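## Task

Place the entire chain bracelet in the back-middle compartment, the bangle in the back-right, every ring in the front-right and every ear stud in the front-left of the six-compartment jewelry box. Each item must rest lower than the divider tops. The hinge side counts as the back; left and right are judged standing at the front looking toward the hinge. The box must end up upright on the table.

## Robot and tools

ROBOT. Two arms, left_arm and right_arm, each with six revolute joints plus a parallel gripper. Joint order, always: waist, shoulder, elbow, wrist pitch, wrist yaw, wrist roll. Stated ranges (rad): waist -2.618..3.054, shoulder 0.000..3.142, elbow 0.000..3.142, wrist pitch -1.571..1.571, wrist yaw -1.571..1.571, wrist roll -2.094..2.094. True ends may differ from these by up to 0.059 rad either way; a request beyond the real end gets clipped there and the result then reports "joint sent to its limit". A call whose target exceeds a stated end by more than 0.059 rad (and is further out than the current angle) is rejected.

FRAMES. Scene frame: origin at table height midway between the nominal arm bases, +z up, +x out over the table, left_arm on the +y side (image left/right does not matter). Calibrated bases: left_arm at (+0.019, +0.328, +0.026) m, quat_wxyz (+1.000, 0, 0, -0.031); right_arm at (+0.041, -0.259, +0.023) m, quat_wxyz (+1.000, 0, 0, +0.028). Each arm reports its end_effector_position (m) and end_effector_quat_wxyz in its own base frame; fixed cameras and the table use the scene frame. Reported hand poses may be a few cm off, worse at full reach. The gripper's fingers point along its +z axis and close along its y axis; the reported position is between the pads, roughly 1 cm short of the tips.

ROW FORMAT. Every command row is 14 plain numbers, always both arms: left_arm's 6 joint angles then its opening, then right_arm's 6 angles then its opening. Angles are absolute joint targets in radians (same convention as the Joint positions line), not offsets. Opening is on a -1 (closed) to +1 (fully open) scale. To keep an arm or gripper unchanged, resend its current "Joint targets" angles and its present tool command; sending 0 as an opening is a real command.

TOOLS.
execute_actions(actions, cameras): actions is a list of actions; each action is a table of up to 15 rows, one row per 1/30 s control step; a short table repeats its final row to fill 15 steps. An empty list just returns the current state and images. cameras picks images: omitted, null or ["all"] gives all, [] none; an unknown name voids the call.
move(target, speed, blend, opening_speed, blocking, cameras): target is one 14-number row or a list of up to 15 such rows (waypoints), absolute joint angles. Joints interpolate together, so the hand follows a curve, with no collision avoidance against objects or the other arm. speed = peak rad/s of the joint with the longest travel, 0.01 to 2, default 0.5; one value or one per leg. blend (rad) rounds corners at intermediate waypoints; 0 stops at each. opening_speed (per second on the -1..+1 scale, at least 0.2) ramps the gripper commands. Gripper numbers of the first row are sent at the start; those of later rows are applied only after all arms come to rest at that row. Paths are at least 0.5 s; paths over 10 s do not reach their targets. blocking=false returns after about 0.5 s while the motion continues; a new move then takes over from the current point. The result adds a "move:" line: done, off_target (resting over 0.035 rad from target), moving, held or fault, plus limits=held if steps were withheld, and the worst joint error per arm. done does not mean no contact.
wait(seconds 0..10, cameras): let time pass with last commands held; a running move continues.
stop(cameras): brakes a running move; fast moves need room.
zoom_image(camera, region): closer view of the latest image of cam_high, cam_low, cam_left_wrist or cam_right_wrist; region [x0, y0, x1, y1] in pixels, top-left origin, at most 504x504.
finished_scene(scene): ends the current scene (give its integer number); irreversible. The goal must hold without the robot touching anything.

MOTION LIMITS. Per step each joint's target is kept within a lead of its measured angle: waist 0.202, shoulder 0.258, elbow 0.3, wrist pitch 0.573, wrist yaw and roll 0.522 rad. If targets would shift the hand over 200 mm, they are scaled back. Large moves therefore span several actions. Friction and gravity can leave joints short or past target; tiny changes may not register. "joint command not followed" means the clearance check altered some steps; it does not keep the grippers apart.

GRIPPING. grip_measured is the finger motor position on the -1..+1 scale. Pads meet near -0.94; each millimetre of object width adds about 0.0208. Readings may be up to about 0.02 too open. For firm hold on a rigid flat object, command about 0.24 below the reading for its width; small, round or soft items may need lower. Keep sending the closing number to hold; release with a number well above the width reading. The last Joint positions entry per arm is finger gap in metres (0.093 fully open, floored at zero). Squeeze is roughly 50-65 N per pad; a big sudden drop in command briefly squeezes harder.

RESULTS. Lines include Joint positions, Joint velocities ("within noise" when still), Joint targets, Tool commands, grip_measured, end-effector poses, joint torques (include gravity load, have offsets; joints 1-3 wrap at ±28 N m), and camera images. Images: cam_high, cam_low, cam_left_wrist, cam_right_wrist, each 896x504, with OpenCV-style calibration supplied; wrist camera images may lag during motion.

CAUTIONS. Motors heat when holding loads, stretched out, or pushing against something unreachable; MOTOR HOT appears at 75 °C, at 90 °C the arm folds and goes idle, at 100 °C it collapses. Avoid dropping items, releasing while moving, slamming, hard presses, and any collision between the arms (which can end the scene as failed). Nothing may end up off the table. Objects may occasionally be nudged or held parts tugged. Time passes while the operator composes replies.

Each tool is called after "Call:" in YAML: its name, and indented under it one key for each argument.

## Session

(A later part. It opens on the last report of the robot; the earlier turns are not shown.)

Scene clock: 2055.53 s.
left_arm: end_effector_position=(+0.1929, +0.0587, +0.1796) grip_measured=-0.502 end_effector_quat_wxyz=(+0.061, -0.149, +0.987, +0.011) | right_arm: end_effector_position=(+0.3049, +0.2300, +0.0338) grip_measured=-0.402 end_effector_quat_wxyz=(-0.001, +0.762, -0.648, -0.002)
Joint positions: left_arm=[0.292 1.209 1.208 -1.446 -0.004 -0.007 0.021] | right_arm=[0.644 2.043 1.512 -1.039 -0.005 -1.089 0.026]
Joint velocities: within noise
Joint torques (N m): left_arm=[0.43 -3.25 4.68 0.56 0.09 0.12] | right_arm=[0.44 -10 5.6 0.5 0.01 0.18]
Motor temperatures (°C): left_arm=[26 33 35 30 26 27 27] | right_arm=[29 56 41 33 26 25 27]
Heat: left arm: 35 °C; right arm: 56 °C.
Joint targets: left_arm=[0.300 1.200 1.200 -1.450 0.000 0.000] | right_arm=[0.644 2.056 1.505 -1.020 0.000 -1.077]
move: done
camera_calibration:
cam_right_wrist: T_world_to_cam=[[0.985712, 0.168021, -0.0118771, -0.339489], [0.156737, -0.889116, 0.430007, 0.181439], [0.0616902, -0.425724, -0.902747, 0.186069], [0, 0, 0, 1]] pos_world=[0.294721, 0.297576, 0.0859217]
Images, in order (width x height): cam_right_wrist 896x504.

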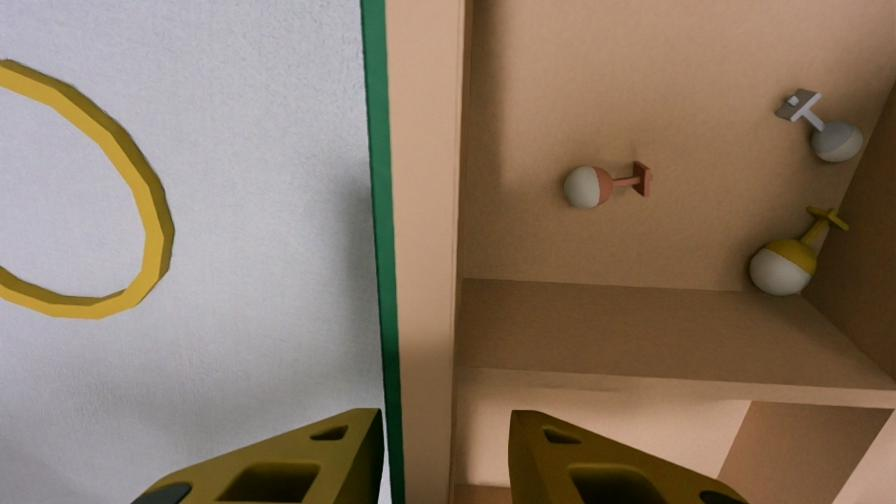

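Call:
move:
  target:
    - [0.3,1.2,1.2,-1.45,0,0,-0.5,0.6435,2.06,1.495,-1.005,0,-1.077,-0.4]
    - [0.3,1.2,1.2,-1.45,0,0,-0.5,0.6435,2.06,1.495,-1.005,0,-1.077,-0.9]
    - [0.3,1.2,1.2,-1.45,0,0,-0.5,0.735,1.91,1.28,-0.945,0,-0.985,-0.9]
    - [0.3,1.2,1.2,-1.45,0,0,-0.5,0.735,1.91,1.28,-0.945,0,-0.985,-0.4]
    - [0.3,1.2,1.2,-1.45,0,0,-0.5,0.735,1.80,1.45,-1.22,0,-0.985,-0.4]
  speed: [0.3,0.3,0.5,0.3,0.6]
  opening_speed: 0.8
  cameras: ["cam_right_wrist","cam_high"]

Call:
zoom_image:
  camera: "cam_high"
  region: [400, 140, 550, 340]

Scene clock: 2070.53 s.
left_arm: end_effector_position=(+0.1929, +0.0587, +0.1796) grip_measured=-0.502 end_effector_quat_wxyz=(+0.061, -0.149, +0.987, +0.011) | right_arm: end_effector_position=(+0.2483, +0.2200, +0.0924) grip_measured=-0.402 end_effector_quat_wxyz=(+0.005, +0.760, -0.650, +0.004)
Joint positions: left_arm=[0.292 1.209 1.208 -1.446 -0.004 -0.007 0.021] | right_arm=[0.729 1.815 1.436 -1.2 0.008 -0.997 0.026]
Joint velocities: within noise
Joint torques (N m): left_arm=[0.43 -3.26 4.67 0.56 0.09 0.11] | right_arm=[0.98 -10.73 7.72 0.09 -0.11 0.18]
Motor temperatures (°C): left_arm=[26 33 35 30 26 27 27] | right_arm=[29 59 41 33 26 25 27]
Heat: left arm: 35 °C; right arm: 59 °C.
Joint targets: left_arm=[0.300 1.200 1.200 -1.450 0.000 0.000] | right_arm=[0.735 1.800 1.450 -1.220 0.000 -0.985]
move: done; target 4's new numbers were sent with right_arm's wrist yaw 0.045 rad from that target
camera_calibration:
cam_right_wrist: T_world_to_cam=[[0.986796, 0.161468, -0.0126876, -0.280041], [0.150182, -0.882854, 0.444988, 0.155087], [0.0606501, -0.441018, -0.895446, 0.241167], [0, 0, 0, 1]] pos_world=[0.238425, 0.288495, 0.143387]
Images, in order (width x height): cam_high 896x504, cam_right_wrist 896x504.

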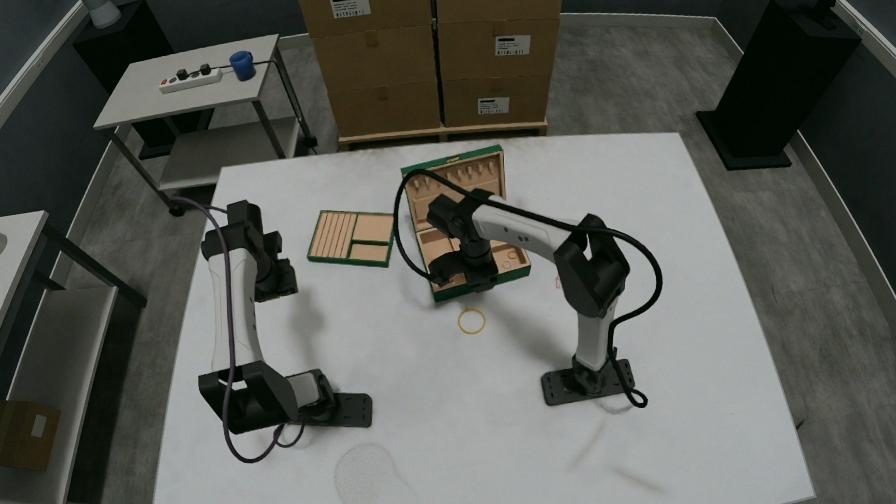

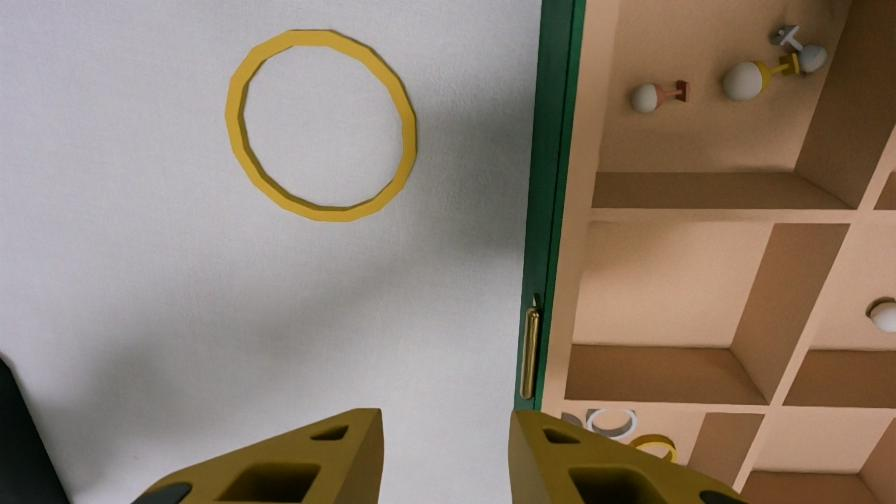

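Scaled by 2.520 from the camera's 896x504 image, which has a finer 1280x720 frame.

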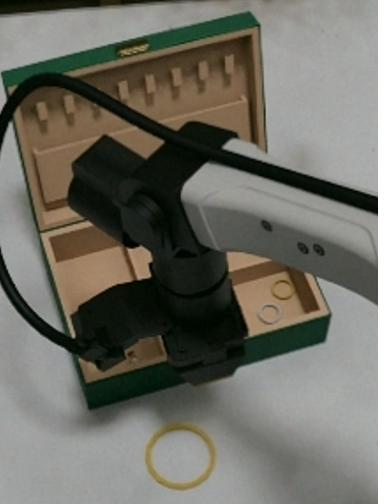

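Call:
move:
  target:
    - [0.3,1.2,1.2,-1.45,0,0,-0.5,0.5,1.65,1.25,-0.7,0,0.36,-0.6]
  speed: 0.9
  cameras: ["cam_right_wrist"]

Call:
move:
  target: [0.3,1.2,1.2,-1.45,0,0,-0.5,0.45,0.95,0.9,-1.0,0,0.36,-0.6]
  speed: 0.9
  cameras: []

Scene clock: 2079.63 s.
left_arm: end_effector_position=(+0.1929, +0.0587, +0.1796) grip_measured=-0.502 end_effector_quat_wxyz=(+0.061, -0.149, +0.987, +0.011) | right_arm: end_effector_position=(+0.3502, +0.1920, +0.1126) grip_measured=-0.598 end_effector_quat_wxyz=(+0.200, -0.076, +0.973, +0.087)
Joint positions: left_arm=[0.292 1.209 1.208 -1.446 -0.004 -0.007 0.021] | right_arm=[0.504 1.677 1.261 -0.716 0.006 0.347 0.017]
Joint velocities: within noise
Joint torques (N m): left_arm=[0.43 -3.26 4.67 0.56 0.09 0.12] | right_arm=[0.13 -11.29 6.2 1.46 -0.01 0.16]
Motor temperatures (°C): left_arm=[26 33 35 30 26 27 27] | right_arm=[29 59 41 32 26 25 27]
Heat: left arm: 35 °C; right arm: 59 °C.
Joint targets: left_arm=[0.300 1.200 1.200 -1.450 0.000 0.000] | right_arm=[0.500 1.650 1.250 -0.700 0.000 0.360]
move: done
camera_calibration:
cam_right_wrist: T_world_to_cam=[[0.192188, -0.970366, -0.14647, 0.134767], [-0.979621, -0.198577, 0.030178, 0.417058], [-0.0583693, 0.137686, -0.988755, 0.181762], [0, 0, 0, 1]] pos_world=[0.393267, 0.188565, 0.186872]
Images, in order (width x height): cam_right_wrist 896x504.

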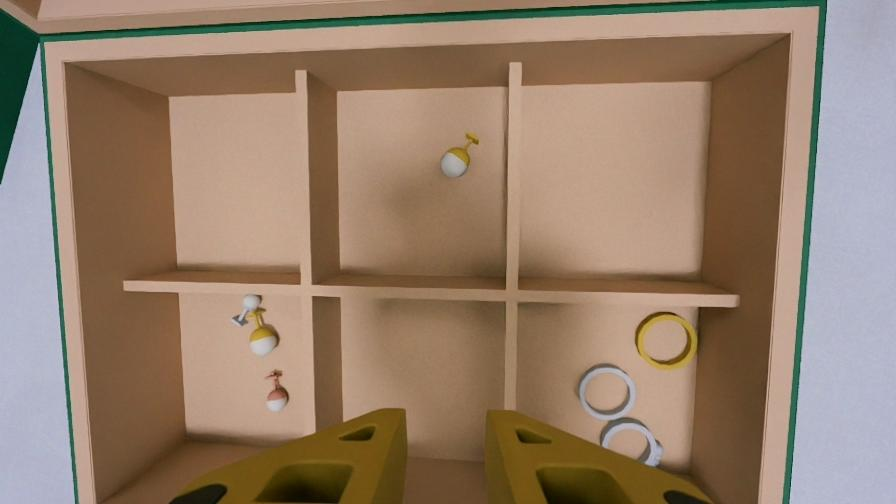

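Scene clock: 2081.07 s.
left_arm: end_effector_position=(+0.1929, +0.0587, +0.1796) grip_measured=-0.502 end_effector_quat_wxyz=(+0.061, -0.149, +0.987, +0.011) | right_arm: end_effector_position=(+0.2170, +0.1055, +0.1720) grip_measured=-0.598 end_effector_quat_wxyz=(+0.252, -0.051, +0.961, +0.104)
Joint positions: left_arm=[0.292 1.209 1.208 -1.446 -0.004 -0.007 0.021] | right_arm=[0.457 0.952 0.911 -0.978 0.006 0.348 0.017]
Joint velocities: within noise
Joint torques (N m): left_arm=[0.44 -3.26 4.67 0.56 0.09 0.12] | right_arm=[-0.09 -2.09 6.39 1.26 -0.01 0.16]
Motor temperatures (°C): left_arm=[26 33 35 30 26 27 27] | right_arm=[29 59 41 33 26 25 27]
Heat: left arm: 35 °C; right arm: 59 °C.
Joint targets: left_arm=[0.300 1.200 1.200 -1.450 0.000 0.000] | right_arm=[0.450 0.950 0.900 -1.000 0.000 0.360]
move: done
No camera images: "cameras" was empty.

Call:
move:
  target:
    - [0.3,1.2,1.2,-1.45,0,0,-0.5,0.47,1.8,1.6,-1.1,0,0.9,-0.6]
    - [0.3,1.2,1.2,-1.45,0,0,-0.5,0.488,2.183,1.71,-0.875,0,0.91,-0.58]
  speed: 0.8
  blend: 0.03
  cameras: ["cam_right_wrist"]

Scene clock: 2102.27 s.
left_arm: end_effector_position=(+0.1929, +0.0587, +0.1796) grip_measured=-0.502 end_effector_quat_wxyz=(+0.061, -0.149, +0.987, +0.011) | right_arm: end_effector_position=(+0.4024, +0.2110, +0.0328) grip_measured=-0.582 end_effector_quat_wxyz=(+0.067, +0.208, +0.974, +0.053)
Joint positions: left_arm=[0.292 1.209 1.208 -1.446 -0.004 -0.007 0.021] | right_arm=[0.484 2.167 1.686 -0.919 0.004 0.905 0.017]
Joint velocities: within noise
Joint torques (N m): left_arm=[0.43 -3.26 4.67 0.56 0.09 0.12] | right_arm=[0.79 -11.25 8.96 1.15 0.04 0.09]
Motor temperatures (°C): left_arm=[26 33 35 30 26 27 27] | right_arm=[29 54 42 33 26 25 27]
Heat: left arm: 35 °C; right arm: 54 °C.
Joint targets: left_arm=[0.300 1.200 1.200 -1.450 0.000 0.000] | right_arm=[0.488 2.183 1.710 -0.875 0.000 0.910]
move: off_target (right_arm); target 2's new numbers were sent with right_arm's wrist pitch 0.044 rad from that target; right_arm: the wrist pitch is farthest, 0.044 rad from its target
camera_calibration:
cam_right_wrist: T_world_to_cam=[[-0.391201, -0.909481, -0.140735, 0.353231], [-0.884685, 0.329503, 0.329787, 0.314881], [-0.253563, 0.253519, -0.933506, 0.155633], [0, 0, 0, 1]] pos_world=[0.456218, 0.178046, 0.0911523]
Images, in order (width x height): cam_right_wrist 896x504.

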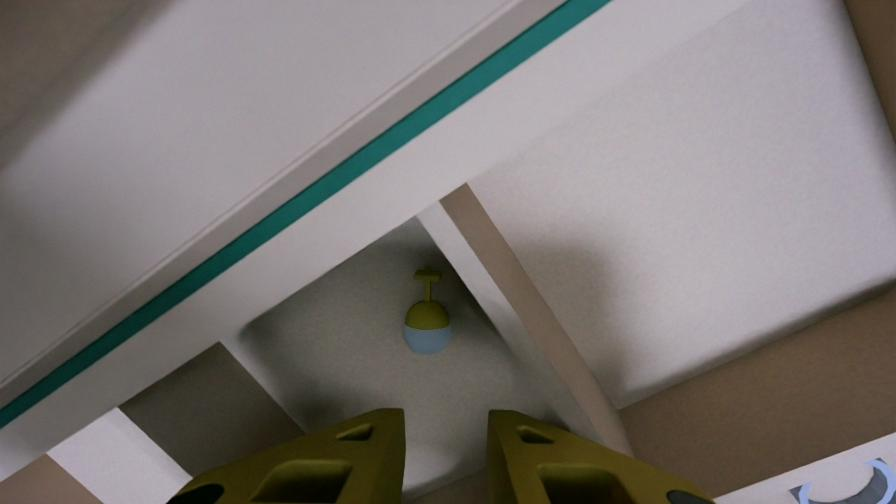

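Call:
move:
  target:
    - [0.3,1.2,1.2,-1.45,0,0,-0.5,0.486,2.195,1.705,-0.87,0,0.91,-0.58]
    - [0.3,1.2,1.2,-1.45,0,0,-0.5,0.486,2.22,1.645,-0.79,0,0.91,-0.58]
  speed: 0.2
  blend: 0.01
  cameras: ["cam_right_wrist"]

Scene clock: 2119.57 s.
left_arm: end_effector_position=(+0.1929, +0.0587, +0.1796) grip_measured=-0.502 end_effector_quat_wxyz=(+0.061, -0.149, +0.987, +0.011) | right_arm: end_effector_position=(+0.4140, +0.2171, +0.0257) grip_measured=-0.582 end_effector_quat_wxyz=(+0.087, +0.211, +0.971, +0.071)
Joint positions: left_arm=[0.292 1.209 1.208 -1.446 -0.004 -0.007 0.021] | right_arm=[0.484 2.177 1.662 -0.83 0.004 0.912 0.017]
Joint velocities: within noise
Joint torques (N m): left_arm=[0.44 -3.25 4.67 0.56 0.09 0.12] | right_arm=[0.62 -8.84 5.09 1.24 0.03 0.03]
Motor temperatures (°C): left_arm=[26 33 35 30 26 27 27] | right_arm=[29 59 43 33 26 25 27]
Heat: left arm: 35 °C; right arm: 59 °C.
Joint targets: left_arm=[0.300 1.200 1.200 -1.450 0.000 0.000] | right_arm=[0.486 2.220 1.645 -0.790 0.000 0.910]
move: off_target (right_arm); blend cut to 0.006 rad at target 1; right_arm: the shoulder is farthest, 0.043 rad from its target
camera_calibration:
cam_right_wrist: T_world_to_cam=[[-0.389169, -0.902663, -0.183704, 0.36109], [-0.897627, 0.326811, 0.295739, 0.332321], [-0.206916, 0.27999, -0.937439, 0.125353], [0, 0, 0, 1]] pos_world=[0.464763, 0.182239, 0.0855642]
Images, in order (width x height): cam_right_wrist 896x504.

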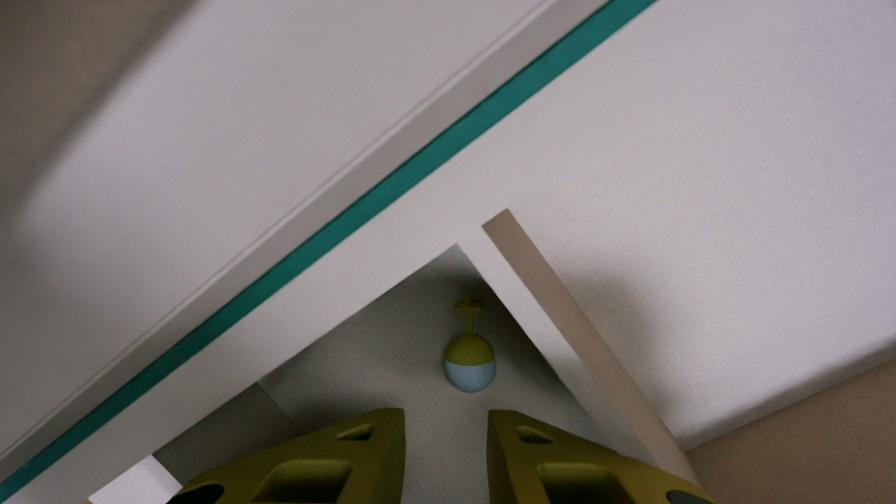

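Call:
move:
  target:
    - [0.3,1.2,1.2,-1.45,0,0,-0.5,0.53,2.12,1.74,-1.0,0.15,0.95,-0.62]
    - [0.3,1.2,1.2,-1.45,0,0,-0.5,0.557,2.19,1.675,-0.83,0.2,0.98,-0.62]
  speed: 0.4
  cameras: ["cam_right_wrist"]

Scene clock: 2135.83 s.
left_arm: end_effector_position=(+0.1929, +0.0587, +0.1796) grip_measured=-0.502 end_effector_quat_wxyz=(+0.061, -0.149, +0.987, +0.011) | right_arm: end_effector_position=(+0.4168, +0.2188, +0.0366) grip_measured=-0.618 end_effector_quat_wxyz=(+0.150, +0.215, +0.965, +0.012)
Joint positions: left_arm=[0.292 1.209 1.208 -1.446 -0.004 -0.007 0.021] | right_arm=[0.552 2.172 1.684 -0.847 0.192 0.967 0.016]
Joint velocities: within noise
Joint torques (N m): left_arm=[0.44 -3.26 4.67 0.56 0.09 0.12] | right_arm=[0.94 -11.21 5.91 1.01 0.28 0.19]
Motor temperatures (°C): left_arm=[26 33 35 30 26 27 27] | right_arm=[29 60 42 33 26 25 27]
Heat: left arm: 35 °C; right arm: 60 °C.
Joint targets: left_arm=[0.300 1.200 1.200 -1.450 0.000 0.000] | right_arm=[0.557 2.190 1.675 -0.830 0.200 0.980]
move: done
camera_calibration:
cam_right_wrist: T_world_to_cam=[[-0.402834, -0.910338, -0.0949132, 0.369835], [-0.909062, 0.385883, 0.157168, 0.328055], [-0.10645, 0.149594, -0.983, 0.124076], [0, 0, 0, 1]] pos_world=[0.460413, 0.191523, 0.105509]
Images, in order (width x height): cam_right_wrist 896x504.

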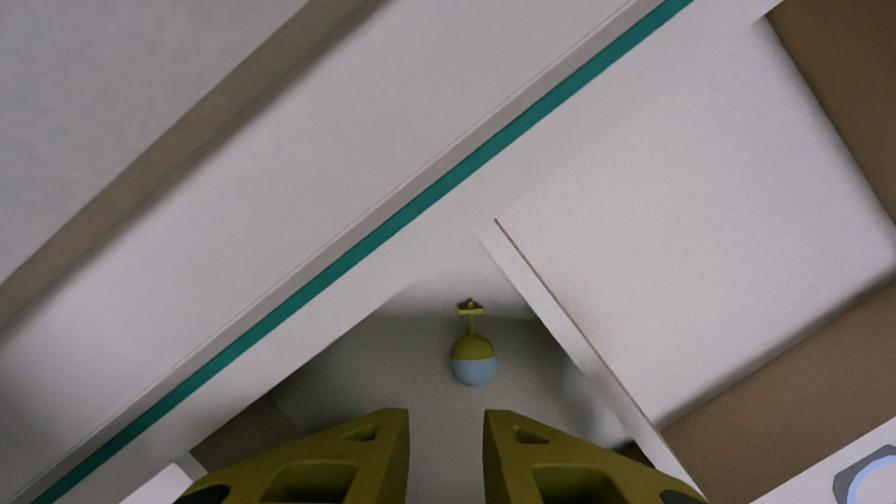

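Call:
move:
  target:
    - [0.3,1.2,1.2,-1.45,0,0,-0.5,0.533,2.172,1.69,-0.86,0.2,0.97,-0.62]
    - [0.3,1.2,1.2,-1.45,0,0,-0.5,0.533,2.214,1.61,-0.735,0.2,0.97,-0.62]
  speed: 0.25
  cameras: ["cam_right_wrist"]

Scene clock: 2152.53 s.
left_arm: end_effector_position=(+0.1929, +0.0587, +0.1796) grip_measured=-0.502 end_effector_quat_wxyz=(+0.061, -0.149, +0.987, +0.011) | right_arm: end_effector_position=(+0.4212, +0.2152, +0.0218) grip_measured=-0.618 end_effector_quat_wxyz=(+0.158, +0.222, +0.962, +0.018)
Joint positions: left_arm=[0.292 1.209 1.208 -1.446 -0.004 -0.007 0.021] | right_arm=[0.54 2.179 1.629 -0.764 0.191 0.968 0.016]
Joint velocities: within noise
Joint torques (N m): left_arm=[0.43 -3.28 4.67 0.56 0.09 0.12] | right_arm=[-0.13 -9.61 4.92 1.19 0.3 0.07]
Motor temperatures (°C): left_arm=[26 33 35 30 26 27 27] | right_arm=[29 63 42 33 26 25 27]
Heat: left arm: 35 °C; right arm: 63 °C.
Joint targets: left_arm=[0.300 1.200 1.200 -1.450 0.000 0.000] | right_arm=[0.533 2.214 1.610 -0.735 0.200 0.970]
move: done
camera_calibration:
cam_right_wrist: T_world_to_cam=[[-0.411846, -0.904213, -0.113053, 0.36984], [-0.907093, 0.394956, 0.145577, 0.333162], [-0.0869814, 0.162505, -0.982866, 0.0994867], [0, 0, 0, 1]] pos_world=[0.463179, 0.186663, 0.0910931]
Images, in order (width x height): cam_right_wrist 896x504.

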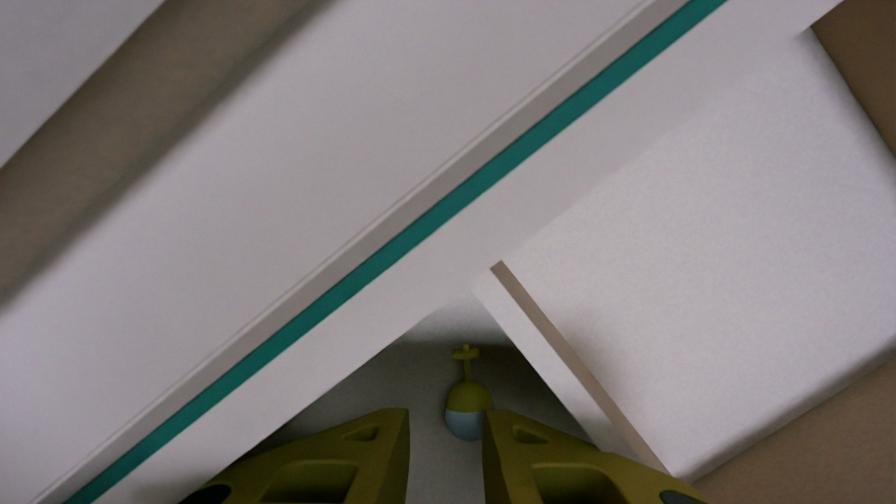

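Call:
move:
  target:
    - [0.3,1.2,1.2,-1.45,0,0,-0.5,0.533,2.208,1.562,-0.693,0.2,0.97,-0.60]
  speed: 0.2
  cameras: ["cam_right_wrist"]

Scene clock: 2165.23 s.
left_arm: end_effector_position=(+0.1929, +0.0587, +0.1796) grip_measured=-0.502 end_effector_quat_wxyz=(+0.061, -0.149, +0.987, +0.011) | right_arm: end_effector_position=(+0.4210, +0.2171, +0.0187) grip_measured=-0.603 end_effector_quat_wxyz=(+0.165, +0.221, +0.961, +0.024)
Joint positions: left_arm=[0.292 1.209 1.208 -1.446 -0.004 -0.007 0.021] | right_arm=[0.545 2.171 1.598 -0.723 0.194 0.97 0.016]
Joint velocities: within noise
Joint torques (N m): left_arm=[0.44 -3.25 4.66 0.56 0.09 0.12] | right_arm=[-0.54 -9.29 3.26 1.22 0.27 0.05]
Motor temperatures (°C): left_arm=[26 33 35 30 26 27 27] | right_arm=[29 61 41 33 26 25 27]
Heat: left arm: 35 °C; right arm: 61 °C.
Joint targets: left_arm=[0.300 1.200 1.200 -1.450 0.000 0.000] | right_arm=[0.533 2.208 1.562 -0.693 0.200 0.970]
move: off_target (right_arm); right_arm: the shoulder is farthest, 0.037 rad from its target
camera_calibration:
cam_right_wrist: T_world_to_cam=[[-0.4076, -0.904281, -0.127036, 0.369598], [-0.910426, 0.39167, 0.133116, 0.335019], [-0.0706176, 0.169915, -0.982925, 0.0876772], [0, 0, 0, 1]] pos_world=[0.46185, 0.188106, 0.0885363]
Images, in order (width x height): cam_right_wrist 896x504.

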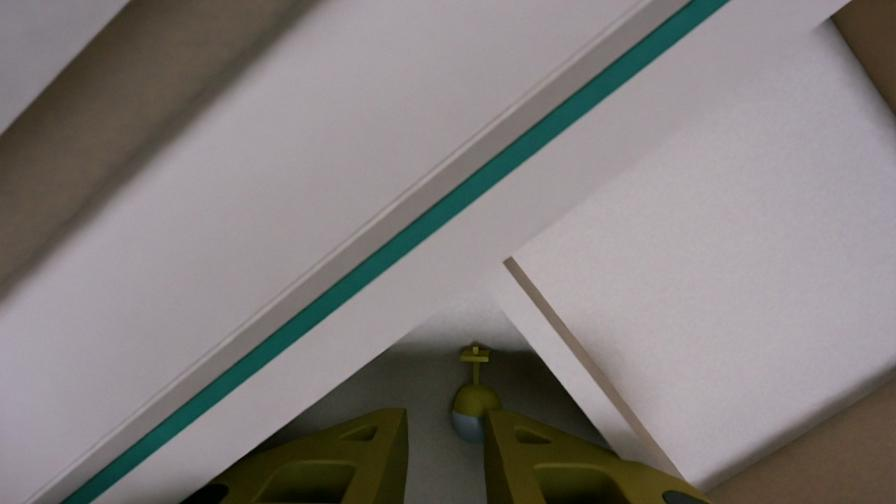

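Call:
move:
  target:
    - [0.3,1.2,1.2,-1.45,0,0,-0.5,0.56,2.13,1.70,-0.92,0.3,1.0,-0.60]
    - [0.3,1.2,1.2,-1.45,0,0,-0.5,0.586,2.175,1.64,-0.79,0.36,1.02,-0.60]
  speed: 0.3
  cameras: ["cam_right_wrist"]

Scene clock: 2180.47 s.
left_arm: end_effector_position=(+0.1929, +0.0587, +0.1796) grip_measured=-0.502 end_effector_quat_wxyz=(+0.061, -0.149, +0.987, +0.011) | right_arm: end_effector_position=(+0.4228, +0.2079, +0.0380) grip_measured=-0.602 end_effector_quat_wxyz=(+0.209, +0.228, +0.950, -0.035)
Joint positions: left_arm=[0.292 1.209 1.208 -1.446 -0.004 -0.007 0.021] | right_arm=[0.581 2.167 1.65 -0.807 0.352 1.008 0.016]
Joint velocities: within noise
Joint torques (N m): left_arm=[0.43 -3.25 4.67 0.56 0.09 0.12] | right_arm=[0.95 -12.07 5.78 1.02 0.4 0.17]
Motor temperatures (°C): left_arm=[26 33 35 30 26 27 27] | right_arm=[29 62 40 33 26 25 27]
Heat: left arm: 35 °C; right arm: 62 °C.
Joint targets: left_arm=[0.300 1.200 1.200 -1.450 0.000 0.000] | right_arm=[0.586 2.175 1.640 -0.790 0.360 1.020]
move: done
camera_calibration:
cam_right_wrist: T_world_to_cam=[[-0.438967, -0.897841, -0.034493, 0.372818], [-0.898485, 0.438388, 0.0232604, 0.32713], [-0.00576278, 0.041202, -0.999134, 0.108313], [0, 0, 0, 1]] pos_world=[0.4582, 0.186859, 0.11347]
Images, in order (width x height): cam_right_wrist 896x504.

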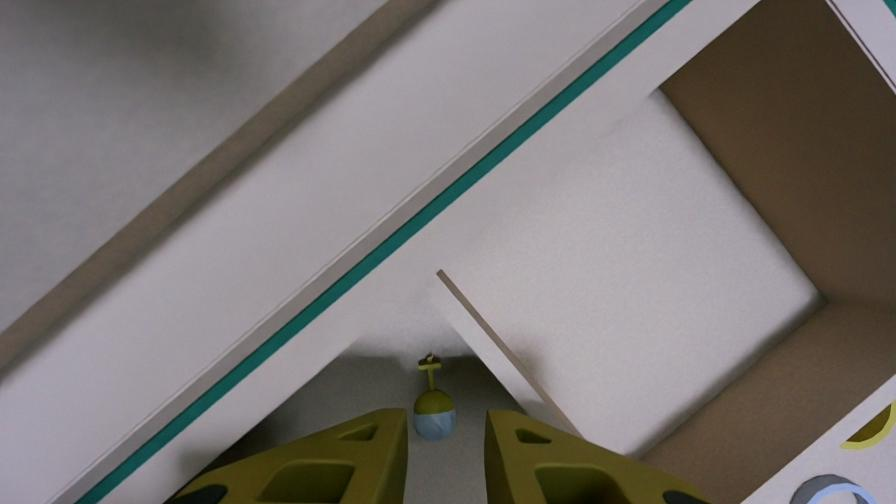

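Call:
move:
  target:
    - [0.3,1.2,1.2,-1.45,0,0,-0.5,0.608,2.18,1.635,-0.785,0.36,1.03,-0.60]
    - [0.3,1.2,1.2,-1.45,0,0,-0.5,0.608,2.207,1.572,-0.692,0.36,1.03,-0.60]
  speed: 0.2
  cameras: ["cam_right_wrist"]

Scene clock: 2197.80 s.
left_arm: end_effector_position=(+0.1929, +0.0587, +0.1796) grip_measured=-0.502 end_effector_quat_wxyz=(+0.061, -0.149, +0.987, +0.011) | right_arm: end_effector_position=(+0.4171, +0.2168, +0.0170) grip_measured=-0.602 end_effector_quat_wxyz=(+0.214, +0.222, +0.951, -0.031)
Joint positions: left_arm=[0.292 1.209 1.208 -1.446 -0.004 -0.007 0.021] | right_arm=[0.606 2.183 1.586 -0.719 0.359 1.018 0.016]
Joint velocities: within noise
Joint torques (N m): left_arm=[0.43 -3.25 4.66 0.56 0.09 0.12] | right_arm=[0.75 -10.56 5.29 1.14 0.31 0.18]
Motor temperatures (°C): left_arm=[26 33 35 30 26 27 27] | right_arm=[29 65 40 32 27 25 27]
Heat: left arm: 35 °C; right arm: 65 °C.
Joint targets: left_arm=[0.300 1.200 1.200 -1.450 0.000 0.000] | right_arm=[0.608 2.207 1.572 -0.692 0.360 1.030]
move: done
camera_calibration:
cam_right_wrist: T_world_to_cam=[[-0.426187, -0.90366, -0.0419859, 0.373701], [-0.904618, 0.426007, 0.0136023, 0.323984], [0.00559439, 0.0437784, -0.999026, 0.0816449], [0, 0, 0, 1]] pos_world=[0.451891, 0.196105, 0.0928486]
Images, in order (width x height): cam_right_wrist 896x504.

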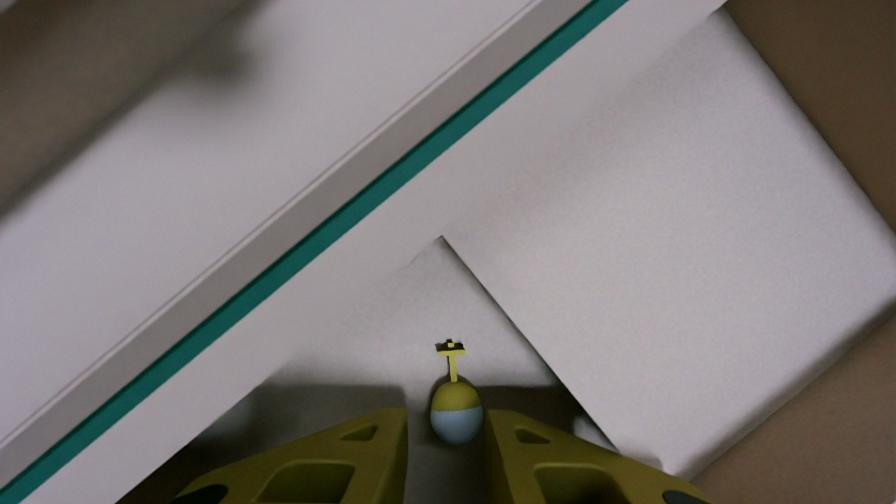

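Call:
move:
  target:
    - [0.3,1.2,1.2,-1.45,0,0,-0.5,0.604,2.214,1.560,-0.674,0.36,1.03,-0.60]
    - [0.3,1.2,1.2,-1.45,0,0,-0.5,0.604,2.214,1.560,-0.674,0.36,1.03,-1]
    - [0.3,1.2,1.2,-1.45,0,0,-0.5,0.60,2.14,1.70,-0.88,0.36,1.03,-1]
  speed: 0.25
  opening_speed: 0.6
  cameras: ["cam_right_wrist"]

Scene clock: 2206.83 s.
left_arm: end_effector_position=(+0.1929, +0.0587, +0.1796) grip_measured=-0.502 end_effector_quat_wxyz=(+0.061, -0.149, +0.987, +0.011) | right_arm: end_effector_position=(+0.4159, +0.2147, +0.0422) grip_measured=-0.904 end_effector_quat_wxyz=(+0.205, +0.221, +0.952, -0.046)
Joint positions: left_arm=[0.292 1.209 1.208 -1.446 -0.004 -0.007 0.021] | right_arm=[0.606 2.174 1.681 -0.859 0.366 1.021 0.002]
Joint velocities: within noise
Joint torques (N m): left_arm=[0.44 -3.26 4.67 0.56 0.09 0.12] | right_arm=[-0.02 -16.08 8.51 0.55 0.26 0.15]
Motor temperatures (°C): left_arm=[26 33 35 30 26 27 27] | right_arm=[29 65 40 32 27 25 27]
Heat: left arm: 35 °C; right arm: 65 °C.
Joint targets: left_arm=[0.300 1.200 1.200 -1.450 0.000 0.000] | right_arm=[0.600 2.140 1.700 -0.880 0.360 1.030]
move: done
camera_calibration:
cam_right_wrist: T_world_to_cam=[[-0.430155, -0.902711, -0.00887524, 0.372362], [-0.90255, 0.429827, 0.0255583, 0.32129], [-0.0192569, 0.0190044, -0.999634, 0.122541], [0, 0, 0, 1]] pos_world=[0.452513, 0.195708, 0.117589]
Images, in order (width x height): cam_right_wrist 896x504.

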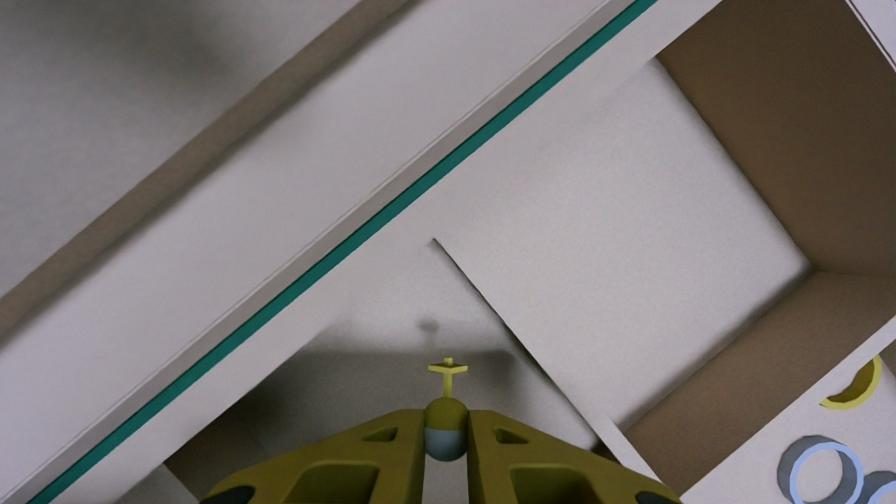

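Call:
move:
  target:
    - [0.3,1.2,1.2,-1.45,0,0,-0.5,0.60,2.05,1.78,-1.08,0.3,1.03,-1]
    - [0.3,1.2,1.2,-1.45,0,0,-0.5,0.79,2.207,1.953,-1.317,0,1.5,-1]
    - [0.3,1.2,1.2,-1.45,0,0,-0.5,0.79,2.245,1.80,-1.12,0,1.5,-1]
  speed: 0.5
  blend: 0.03
  cameras: ["cam_right_wrist"]

Scene clock: 2234.83 s.
left_arm: end_effector_position=(+0.1929, +0.0587, +0.1796) grip_measured=-0.502 end_effector_quat_wxyz=(+0.061, -0.149, +0.987, +0.011) | right_arm: end_effector_position=(+0.3026, +0.2986, +0.0452) grip_measured=-0.906 end_effector_quat_wxyz=(+0.006, +0.343, +0.939, -0.008)
Joint positions: left_arm=[0.292 1.209 1.208 -1.446 -0.004 -0.007 0.021] | right_arm=[0.785 2.213 1.824 -1.191 0.017 1.487 0.002]
Joint velocities: within noise
Joint torques (N m): left_arm=[0.42 -3.26 4.67 0.56 0.09 0.12] | right_arm=[0.85 -9.77 4.15 1.01 -0.07 0.16]
Motor temperatures (°C): left_arm=[26 33 35 30 26 27 27] | right_arm=[29 69 41 32 27 25 28]
Heat: left arm: 35 °C; right arm: 69 °C.
Joint targets: left_arm=[0.300 1.200 1.200 -1.450 0.000 0.000] | right_arm=[0.790 2.245 1.800 -1.120 0.000 1.500]
move: off_target (right_arm); right_arm: the wrist pitch is farthest, 0.071 rad from its target
camera_calibration:
cam_right_wrist: T_world_to_cam=[[-0.639976, -0.768394, 0.000879565, 0.422385], [-0.69699, 0.580987, 0.420309, 0.0577193], [-0.323474, 0.268375, -0.907381, 0.135186], [0, 0, 0, 1]] pos_world=[0.354275, 0.254743, 0.098034]
Images, in order (width x height): cam_right_wrist 896x504.

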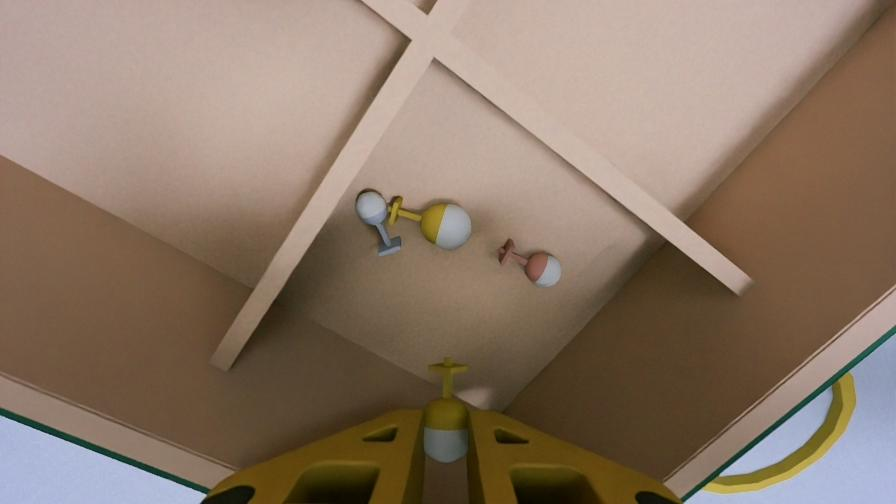

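Call:
move:
  target:
    - [0.3,1.2,1.2,-1.45,0,0,-0.5,0.79,2.255,1.742,-1.045,0,1.5,-1]
    - [0.3,1.2,1.2,-1.45,0,0,-0.5,0.79,2.255,1.742,-1.045,0,1.5,-0.65]
    - [0.3,1.2,1.2,-1.45,0,0,-0.5,0.78,2.15,1.95,-1.38,0,1.4,-0.65]
  speed: 0.4
  opening_speed: 0.6
  cameras: ["cam_right_wrist"]

Call:
move:
  target: [0.3,1.2,1.2,-1.45,0,0,-0.5,0.45,0.95,0.9,-1.3,0,0.5,-0.6]
  speed: 1.1
  cameras: ["cam_high"]

Call:
zoom_image:
  camera: "cam_high"
  region: [390, 140, 600, 350]

Scene clock: 2249.13 s.
left_arm: end_effector_position=(+0.1929, +0.0587, +0.1796) grip_measured=-0.502 end_effector_quat_wxyz=(+0.061, -0.149, +0.987, +0.011) | right_arm: end_effector_position=(+0.2945, +0.2908, +0.0850) grip_measured=-0.652 end_effector_quat_wxyz=(-0.005, +0.309, +0.951, -0.020)
Joint positions: left_arm=[0.292 1.209 1.208 -1.446 -0.004 -0.007 0.021] | right_arm=[0.783 2.182 1.932 -1.361 0.009 1.412 0.014]
Joint velocities: within noise
Joint torques (N m): left_arm=[0.44 -3.26 4.67 0.56 0.09 0.12] | right_arm=[0.24 -15.64 8.12 0 0 -0.06]
Motor temperatures (°C): left_arm=[26 33 35 30 26 27 27] | right_arm=[29 67 41 32 26 25 28]
Heat: left arm: 35 °C; right arm: 67 °C.
Joint targets: left_arm=[0.300 1.200 1.200 -1.450 0.000 0.000] | right_arm=[0.780 2.150 1.950 -1.380 0.000 1.400]
move: done; target 2's new numbers were sent with right_arm's wrist pitch 0.105 rad from that target
camera_calibration:
cam_right_wrist: T_world_to_cam=[[-0.582991, -0.811892, 0.0308721, 0.404495], [-0.724611, 0.536754, 0.432243, 0.059877], [-0.367506, 0.229624, -0.901228, 0.194536], [0, 0, 0, 1]] pos_world=[0.350698, 0.251597, 0.136953]
Images, in order (width x height): cam_right_wrist 896x504.

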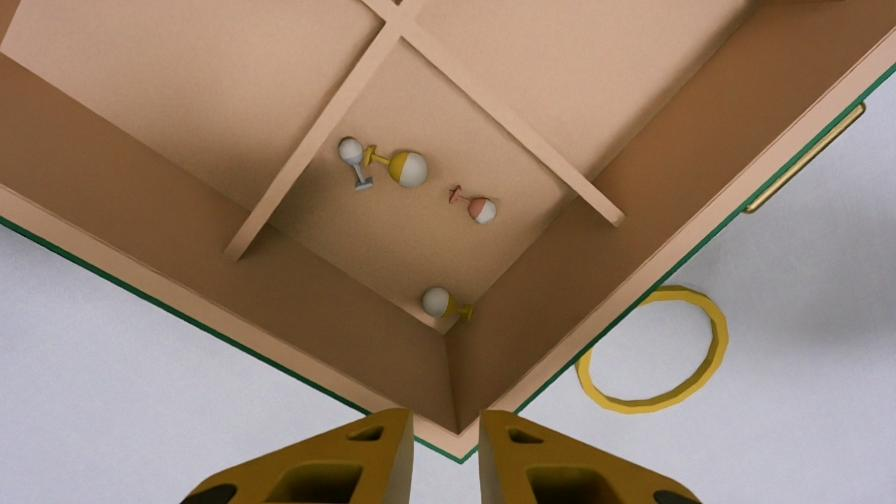

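Scene clock: 2251.17 s.
left_arm: end_effector_position=(+0.1929, +0.0587, +0.1796) grip_measured=-0.502 end_effector_quat_wxyz=(+0.061, -0.149, +0.987, +0.011) | right_arm: end_effector_position=(+0.1488, +0.0721, +0.1410) grip_measured=-0.602 end_effector_quat_wxyz=(+0.094, +0.028, +0.994, +0.047)
Joint positions: left_arm=[0.292 1.209 1.208 -1.446 -0.004 -0.007 0.021] | right_arm=[0.457 0.954 0.91 -1.317 0.005 0.513 0.016]
Joint velocities: within noise
Joint torques (N m): left_arm=[0.43 -3.25 4.67 0.56 0.09 0.12] | right_arm=[-0.09 -1.65 5.85 1 0.01 -0.07]
Motor temperatures (°C): left_arm=[26 33 35 30 26 27 27] | right_arm=[29 67 41 32 26 25 28]
Heat: left arm: 35 °C; right arm: 67 °C.
Joint targets: left_arm=[0.300 1.200 1.200 -1.450 0.000 0.000] | right_arm=[0.450 0.950 0.900 -1.300 0.000 0.500]
move: done
Images, in order (width x height): cam_high 896x504.

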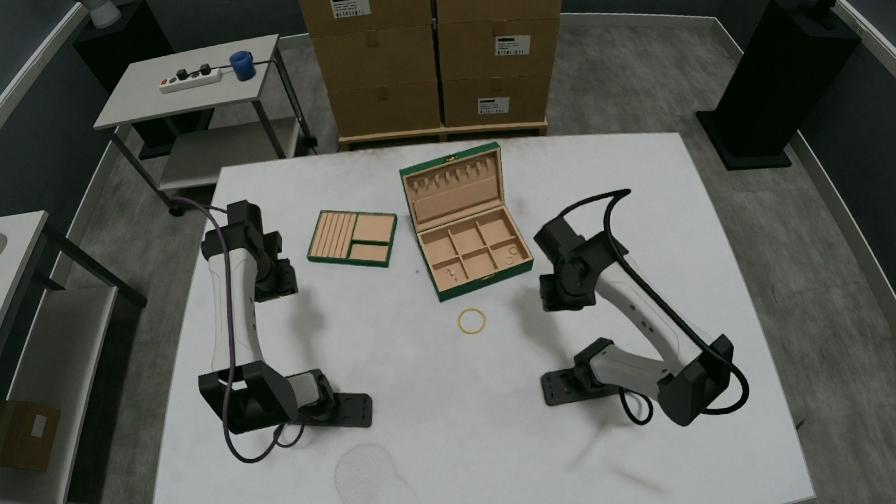

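Scaled by 2.400 from the camera's 896x504 image, which has a finer 1280x720 frame.

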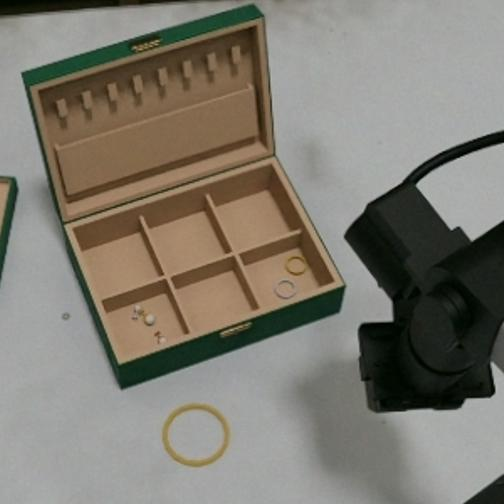

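Call:
move:
  target: [0.3,1.2,1.2,-1.45,0,0,-0.5,0.02,1.38,1.10,-1.284,0,0,-0.45]
  speed: 1.0
  cameras: ["cam_right_wrist"]

Scene clock: 2259.10 s.
left_arm: end_effector_position=(+0.1929, +0.0587, +0.1796) grip_measured=-0.502 end_effector_quat_wxyz=(+0.061, -0.149, +0.987, +0.011) | right_arm: end_effector_position=(+0.2162, +0.0054, +0.1167) grip_measured=-0.452 end_effector_quat_wxyz=(-0.007, -0.006, +1.000, +0.000)
Joint positions: left_arm=[0.292 1.209 1.208 -1.446 -0.004 -0.007 0.021] | right_arm=[0.025 1.372 1.08 -1.293 0 0.013 0.023]
Joint velocities: within noise
Joint torques (N m): left_arm=[0.44 -3.26 4.67 0.56 0.09 0.12] | right_arm=[0.05 -4.15 8.39 0.42 0.02 -0.03]
Motor temperatures (°C): left_arm=[26 33 35 30 26 27 27] | right_arm=[29 63 41 32 26 25 28]
Heat: left arm: 35 °C; right arm: 63 °C.
Joint targets: left_arm=[0.300 1.200 1.200 -1.450 0.000 0.000] | right_arm=[0.020 1.380 1.100 -1.284 0.000 0.000]
move: done
camera_calibration:
cam_right_wrist: T_world_to_cam=[[0.0189696, -0.999772, -0.00979359, 0.00170092], [-0.89387, -0.021347, 0.447817, 0.180378], [-0.447924, 0.000259271, -0.894071, 0.27765], [0, 0, 0, 1]] pos_world=[0.285568, 0.00547907, 0.16748]
Images, in order (width x height): cam_right_wrist 896x504.

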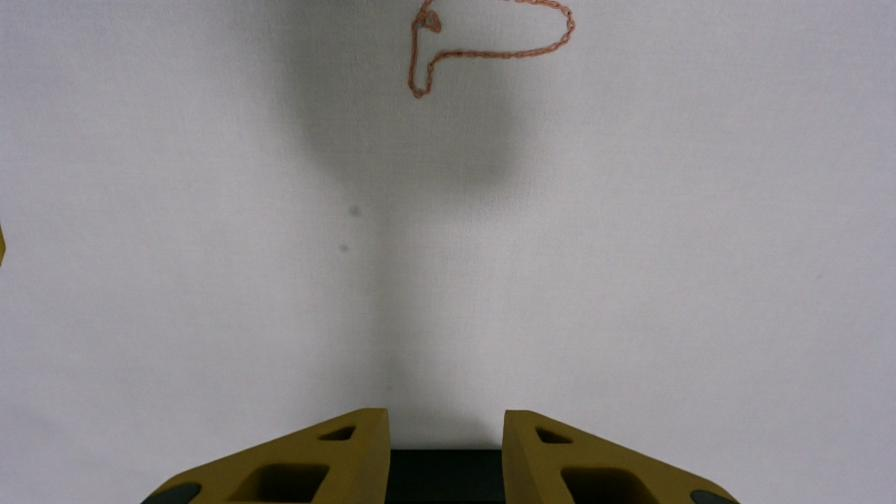

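Call:
move:
  target: [0.3,1.2,1.2,-1.45,0,0,-0.5,0.063,1.662,0.994,-0.90,0,0,-0.4]
  speed: 0.7
  cameras: ["cam_right_wrist"]

Scene clock: 2272.47 s.
left_arm: end_effector_position=(+0.1929, +0.0587, +0.1796) grip_measured=-0.502 end_effector_quat_wxyz=(+0.061, -0.149, +0.987, +0.011) | right_arm: end_effector_position=(+0.2724, +0.0154, +0.0331) grip_measured=-0.402 end_effector_quat_wxyz=(+0.000, -0.022, +1.000, +0.000)
Joint positions: left_arm=[0.292 1.209 1.208 -1.446 -0.004 -0.007 0.021] | right_arm=[0.057 1.653 1.001 -0.918 0 0.012 0.026]
Joint velocities: within noise
Joint torques (N m): left_arm=[0.44 -3.26 4.67 0.56 0.09 0.12] | right_arm=[1.01 -6.39 5.37 0.55 0.02 -0.07]
Motor temperatures (°C): left_arm=[26 33 35 30 26 27 27] | right_arm=[29 59 42 31 26 25 28]
Heat: left arm: 35 °C; right arm: 59 °C.
Joint targets: left_arm=[0.300 1.200 1.200 -1.450 0.000 0.000] | right_arm=[0.063 1.662 0.994 -0.900 0.000 0.000]
move: done
camera_calibration:
cam_right_wrist: T_world_to_cam=[[0.0515144, -0.998623, -0.0098823, 0.000987159], [-0.899095, -0.050683, 0.43481, 0.270588], [-0.434712, -0.0135138, -0.900468, 0.224849], [0, 0, 0, 1]] pos_world=[0.340978, 0.0177386, 0.0848251]
Images, in order (width x height): cam_right_wrist 896x504.

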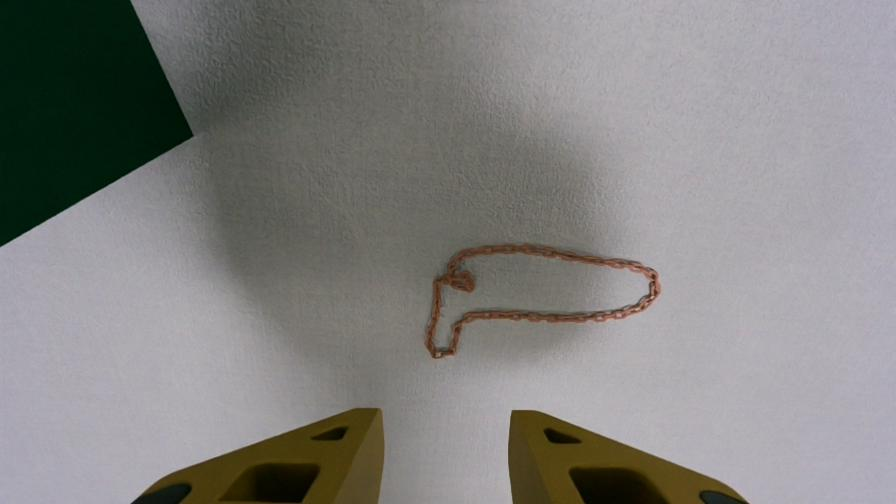

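Call:
move:
  target:
    - [0.3,1.2,1.2,-1.45,0,0,-0.5,0.064,1.724,0.876,-0.715,0,0,-0.42]
  speed: 0.25
  cameras: ["cam_right_wrist"]

Scene clock: 2281.47 s.
left_arm: end_effector_position=(+0.1929, +0.0587, +0.1796) grip_measured=-0.502 end_effector_quat_wxyz=(+0.061, -0.149, +0.987, +0.011) | right_arm: end_effector_position=(+0.2655, +0.0150, -0.0044) grip_measured=-0.418 end_effector_quat_wxyz=(-0.003, -0.023, +1.000, +0.000)
Joint positions: left_arm=[0.292 1.209 1.208 -1.446 -0.004 -0.007 0.021] | right_arm=[0.057 1.706 0.891 -0.762 0 0.011 0.025]
Joint velocities: within noise
Joint torques (N m): left_arm=[0.44 -3.26 4.66 0.56 0.09 0.12] | right_arm=[1.1 -5.56 4.07 0.83 0.02 -0.06]
Motor temperatures (°C): left_arm=[26 33 35 30 26 27 27] | right_arm=[29 58 42 31 26 25 27]
Heat: left arm: 35 °C; right arm: 58 °C.
Joint targets: left_arm=[0.300 1.200 1.200 -1.450 0.000 0.000] | right_arm=[0.064 1.724 0.876 -0.715 0.000 0.000]
move: off_target (right_arm); right_arm: the wrist pitch is farthest, 0.047 rad from its target
camera_calibration:
cam_right_wrist: T_world_to_cam=[[0.0526008, -0.998567, -0.00985869, 0.000291061], [-0.896537, -0.0515699, 0.439956, 0.280006], [-0.439834, -0.0143033, -0.897965, 0.18947], [0, 0, 0, 1]] pos_world=[0.334356, 0.0174406, 0.04695]
Images, in order (width x height): cam_right_wrist 896x504.

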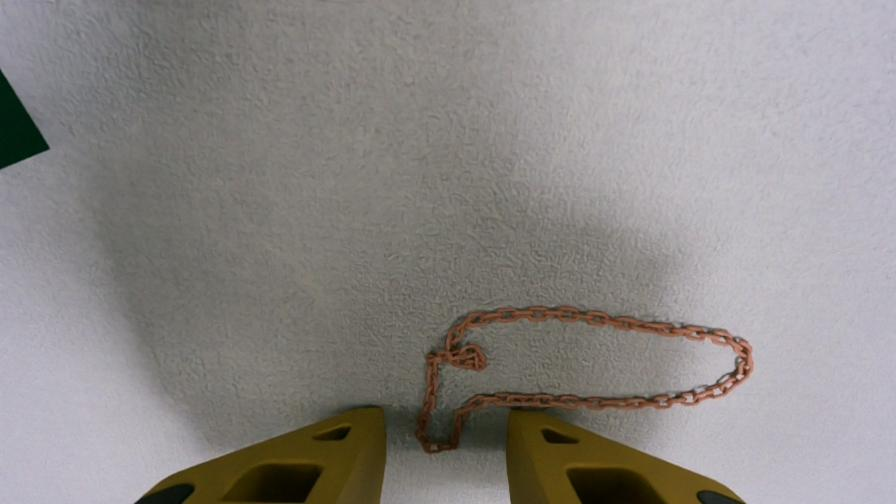

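Call:
move:
  target:
    - [0.3,1.2,1.2,-1.45,0,0,-0.5,0.064,1.724,0.876,-0.715,0,0,-0.42]
    - [0.3,1.2,1.2,-1.45,0,0,-0.5,0.064,1.724,0.876,-0.715,0,0,-1]
    - [0.3,1.2,1.2,-1.45,0,0,-0.5,0.064,1.65,1.02,-0.94,0,0,-1]
    - [0.3,1.2,1.2,-1.45,0,0,-0.5,0.064,1.633,1.655,-1.45,0,0,-1]
    - [0.3,1.2,1.2,-1.45,0,0,-0.5,0.50,1.633,1.655,-1.45,0,0.3,-1]
    - [0.3,1.2,1.2,-1.45,0,0,-0.5,0.517,1.876,1.639,-0.85,0,0.35,-1]
  speed: [0.4,0.4,0.3,0.7,0.6,0.5]
  opening_speed: 0.6
  blend: [0,0,0.03,0.08,0.06,0]
  cameras: ["cam_right_wrist","cam_low"]

Scene clock: 2309.80 s.
left_arm: end_effector_position=(+0.1929, +0.0587, +0.1796) grip_measured=-0.502 end_effector_quat_wxyz=(+0.061, -0.149, +0.987, +0.011) | right_arm: end_effector_position=(+0.4012, +0.2254, +0.1560) grip_measured=-0.973 end_effector_quat_wxyz=(+0.217, -0.084, +0.967, +0.100)
Joint positions: left_arm=[0.292 1.209 1.208 -1.446 -0.004 -0.007 0.021] | right_arm=[0.511 1.861 1.638 -0.866 -0.003 0.338 0]
Joint velocities: within noise
Joint torques (N m): left_arm=[0.43 -3.26 4.67 0.56 0.09 0.12] | right_arm=[1.01 -9.42 7.5 1.49 0.07 0.16]
Motor temperatures (°C): left_arm=[26 33 35 30 26 27 27] | right_arm=[29 56 40 31 26 25 27]
Heat: left arm: 35 °C; right arm: 56 °C.
Joint targets: left_arm=[0.300 1.200 1.200 -1.450 0.000 0.000] | right_arm=[0.517 1.876 1.639 -0.850 0.000 0.350]
move: done; target 2's new numbers were sent with right_arm's wrist pitch 0.047 rad from that target
camera_calibration:
cam_right_wrist: T_world_to_cam=[[0.216349, -0.962728, -0.162323, 0.154812], [-0.975967, -0.217707, -0.00959022, 0.481421], [-0.026106, 0.160496, -0.986691, 0.204626], [0, 0, 0, 1]] pos_world=[0.441699, 0.221009, 0.231649]
Images, in order (width x height): cam_low 896x504, cam_right_wrist 896x504.

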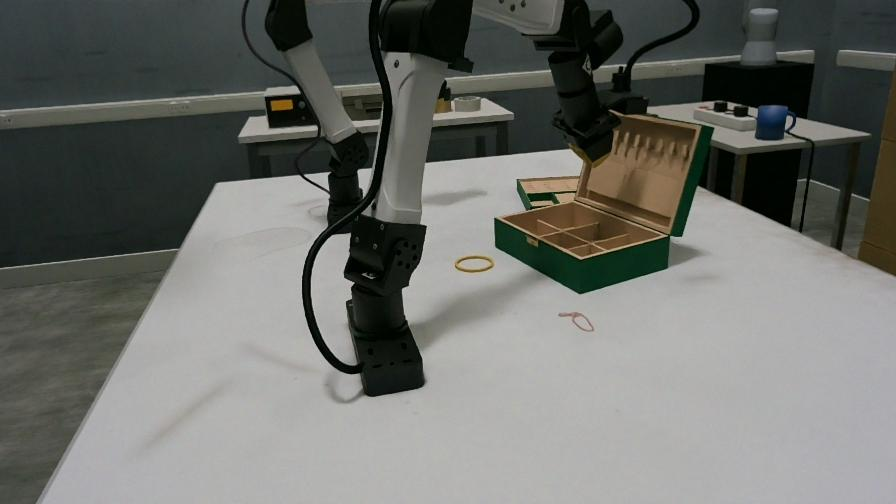

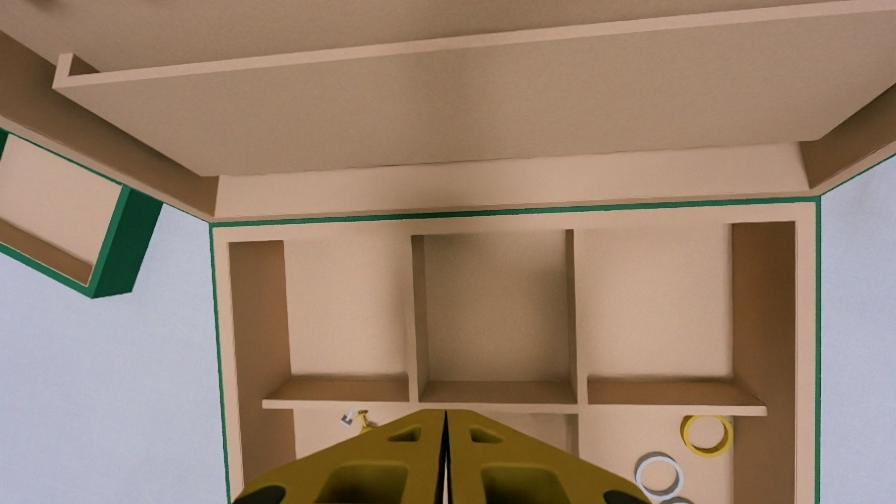

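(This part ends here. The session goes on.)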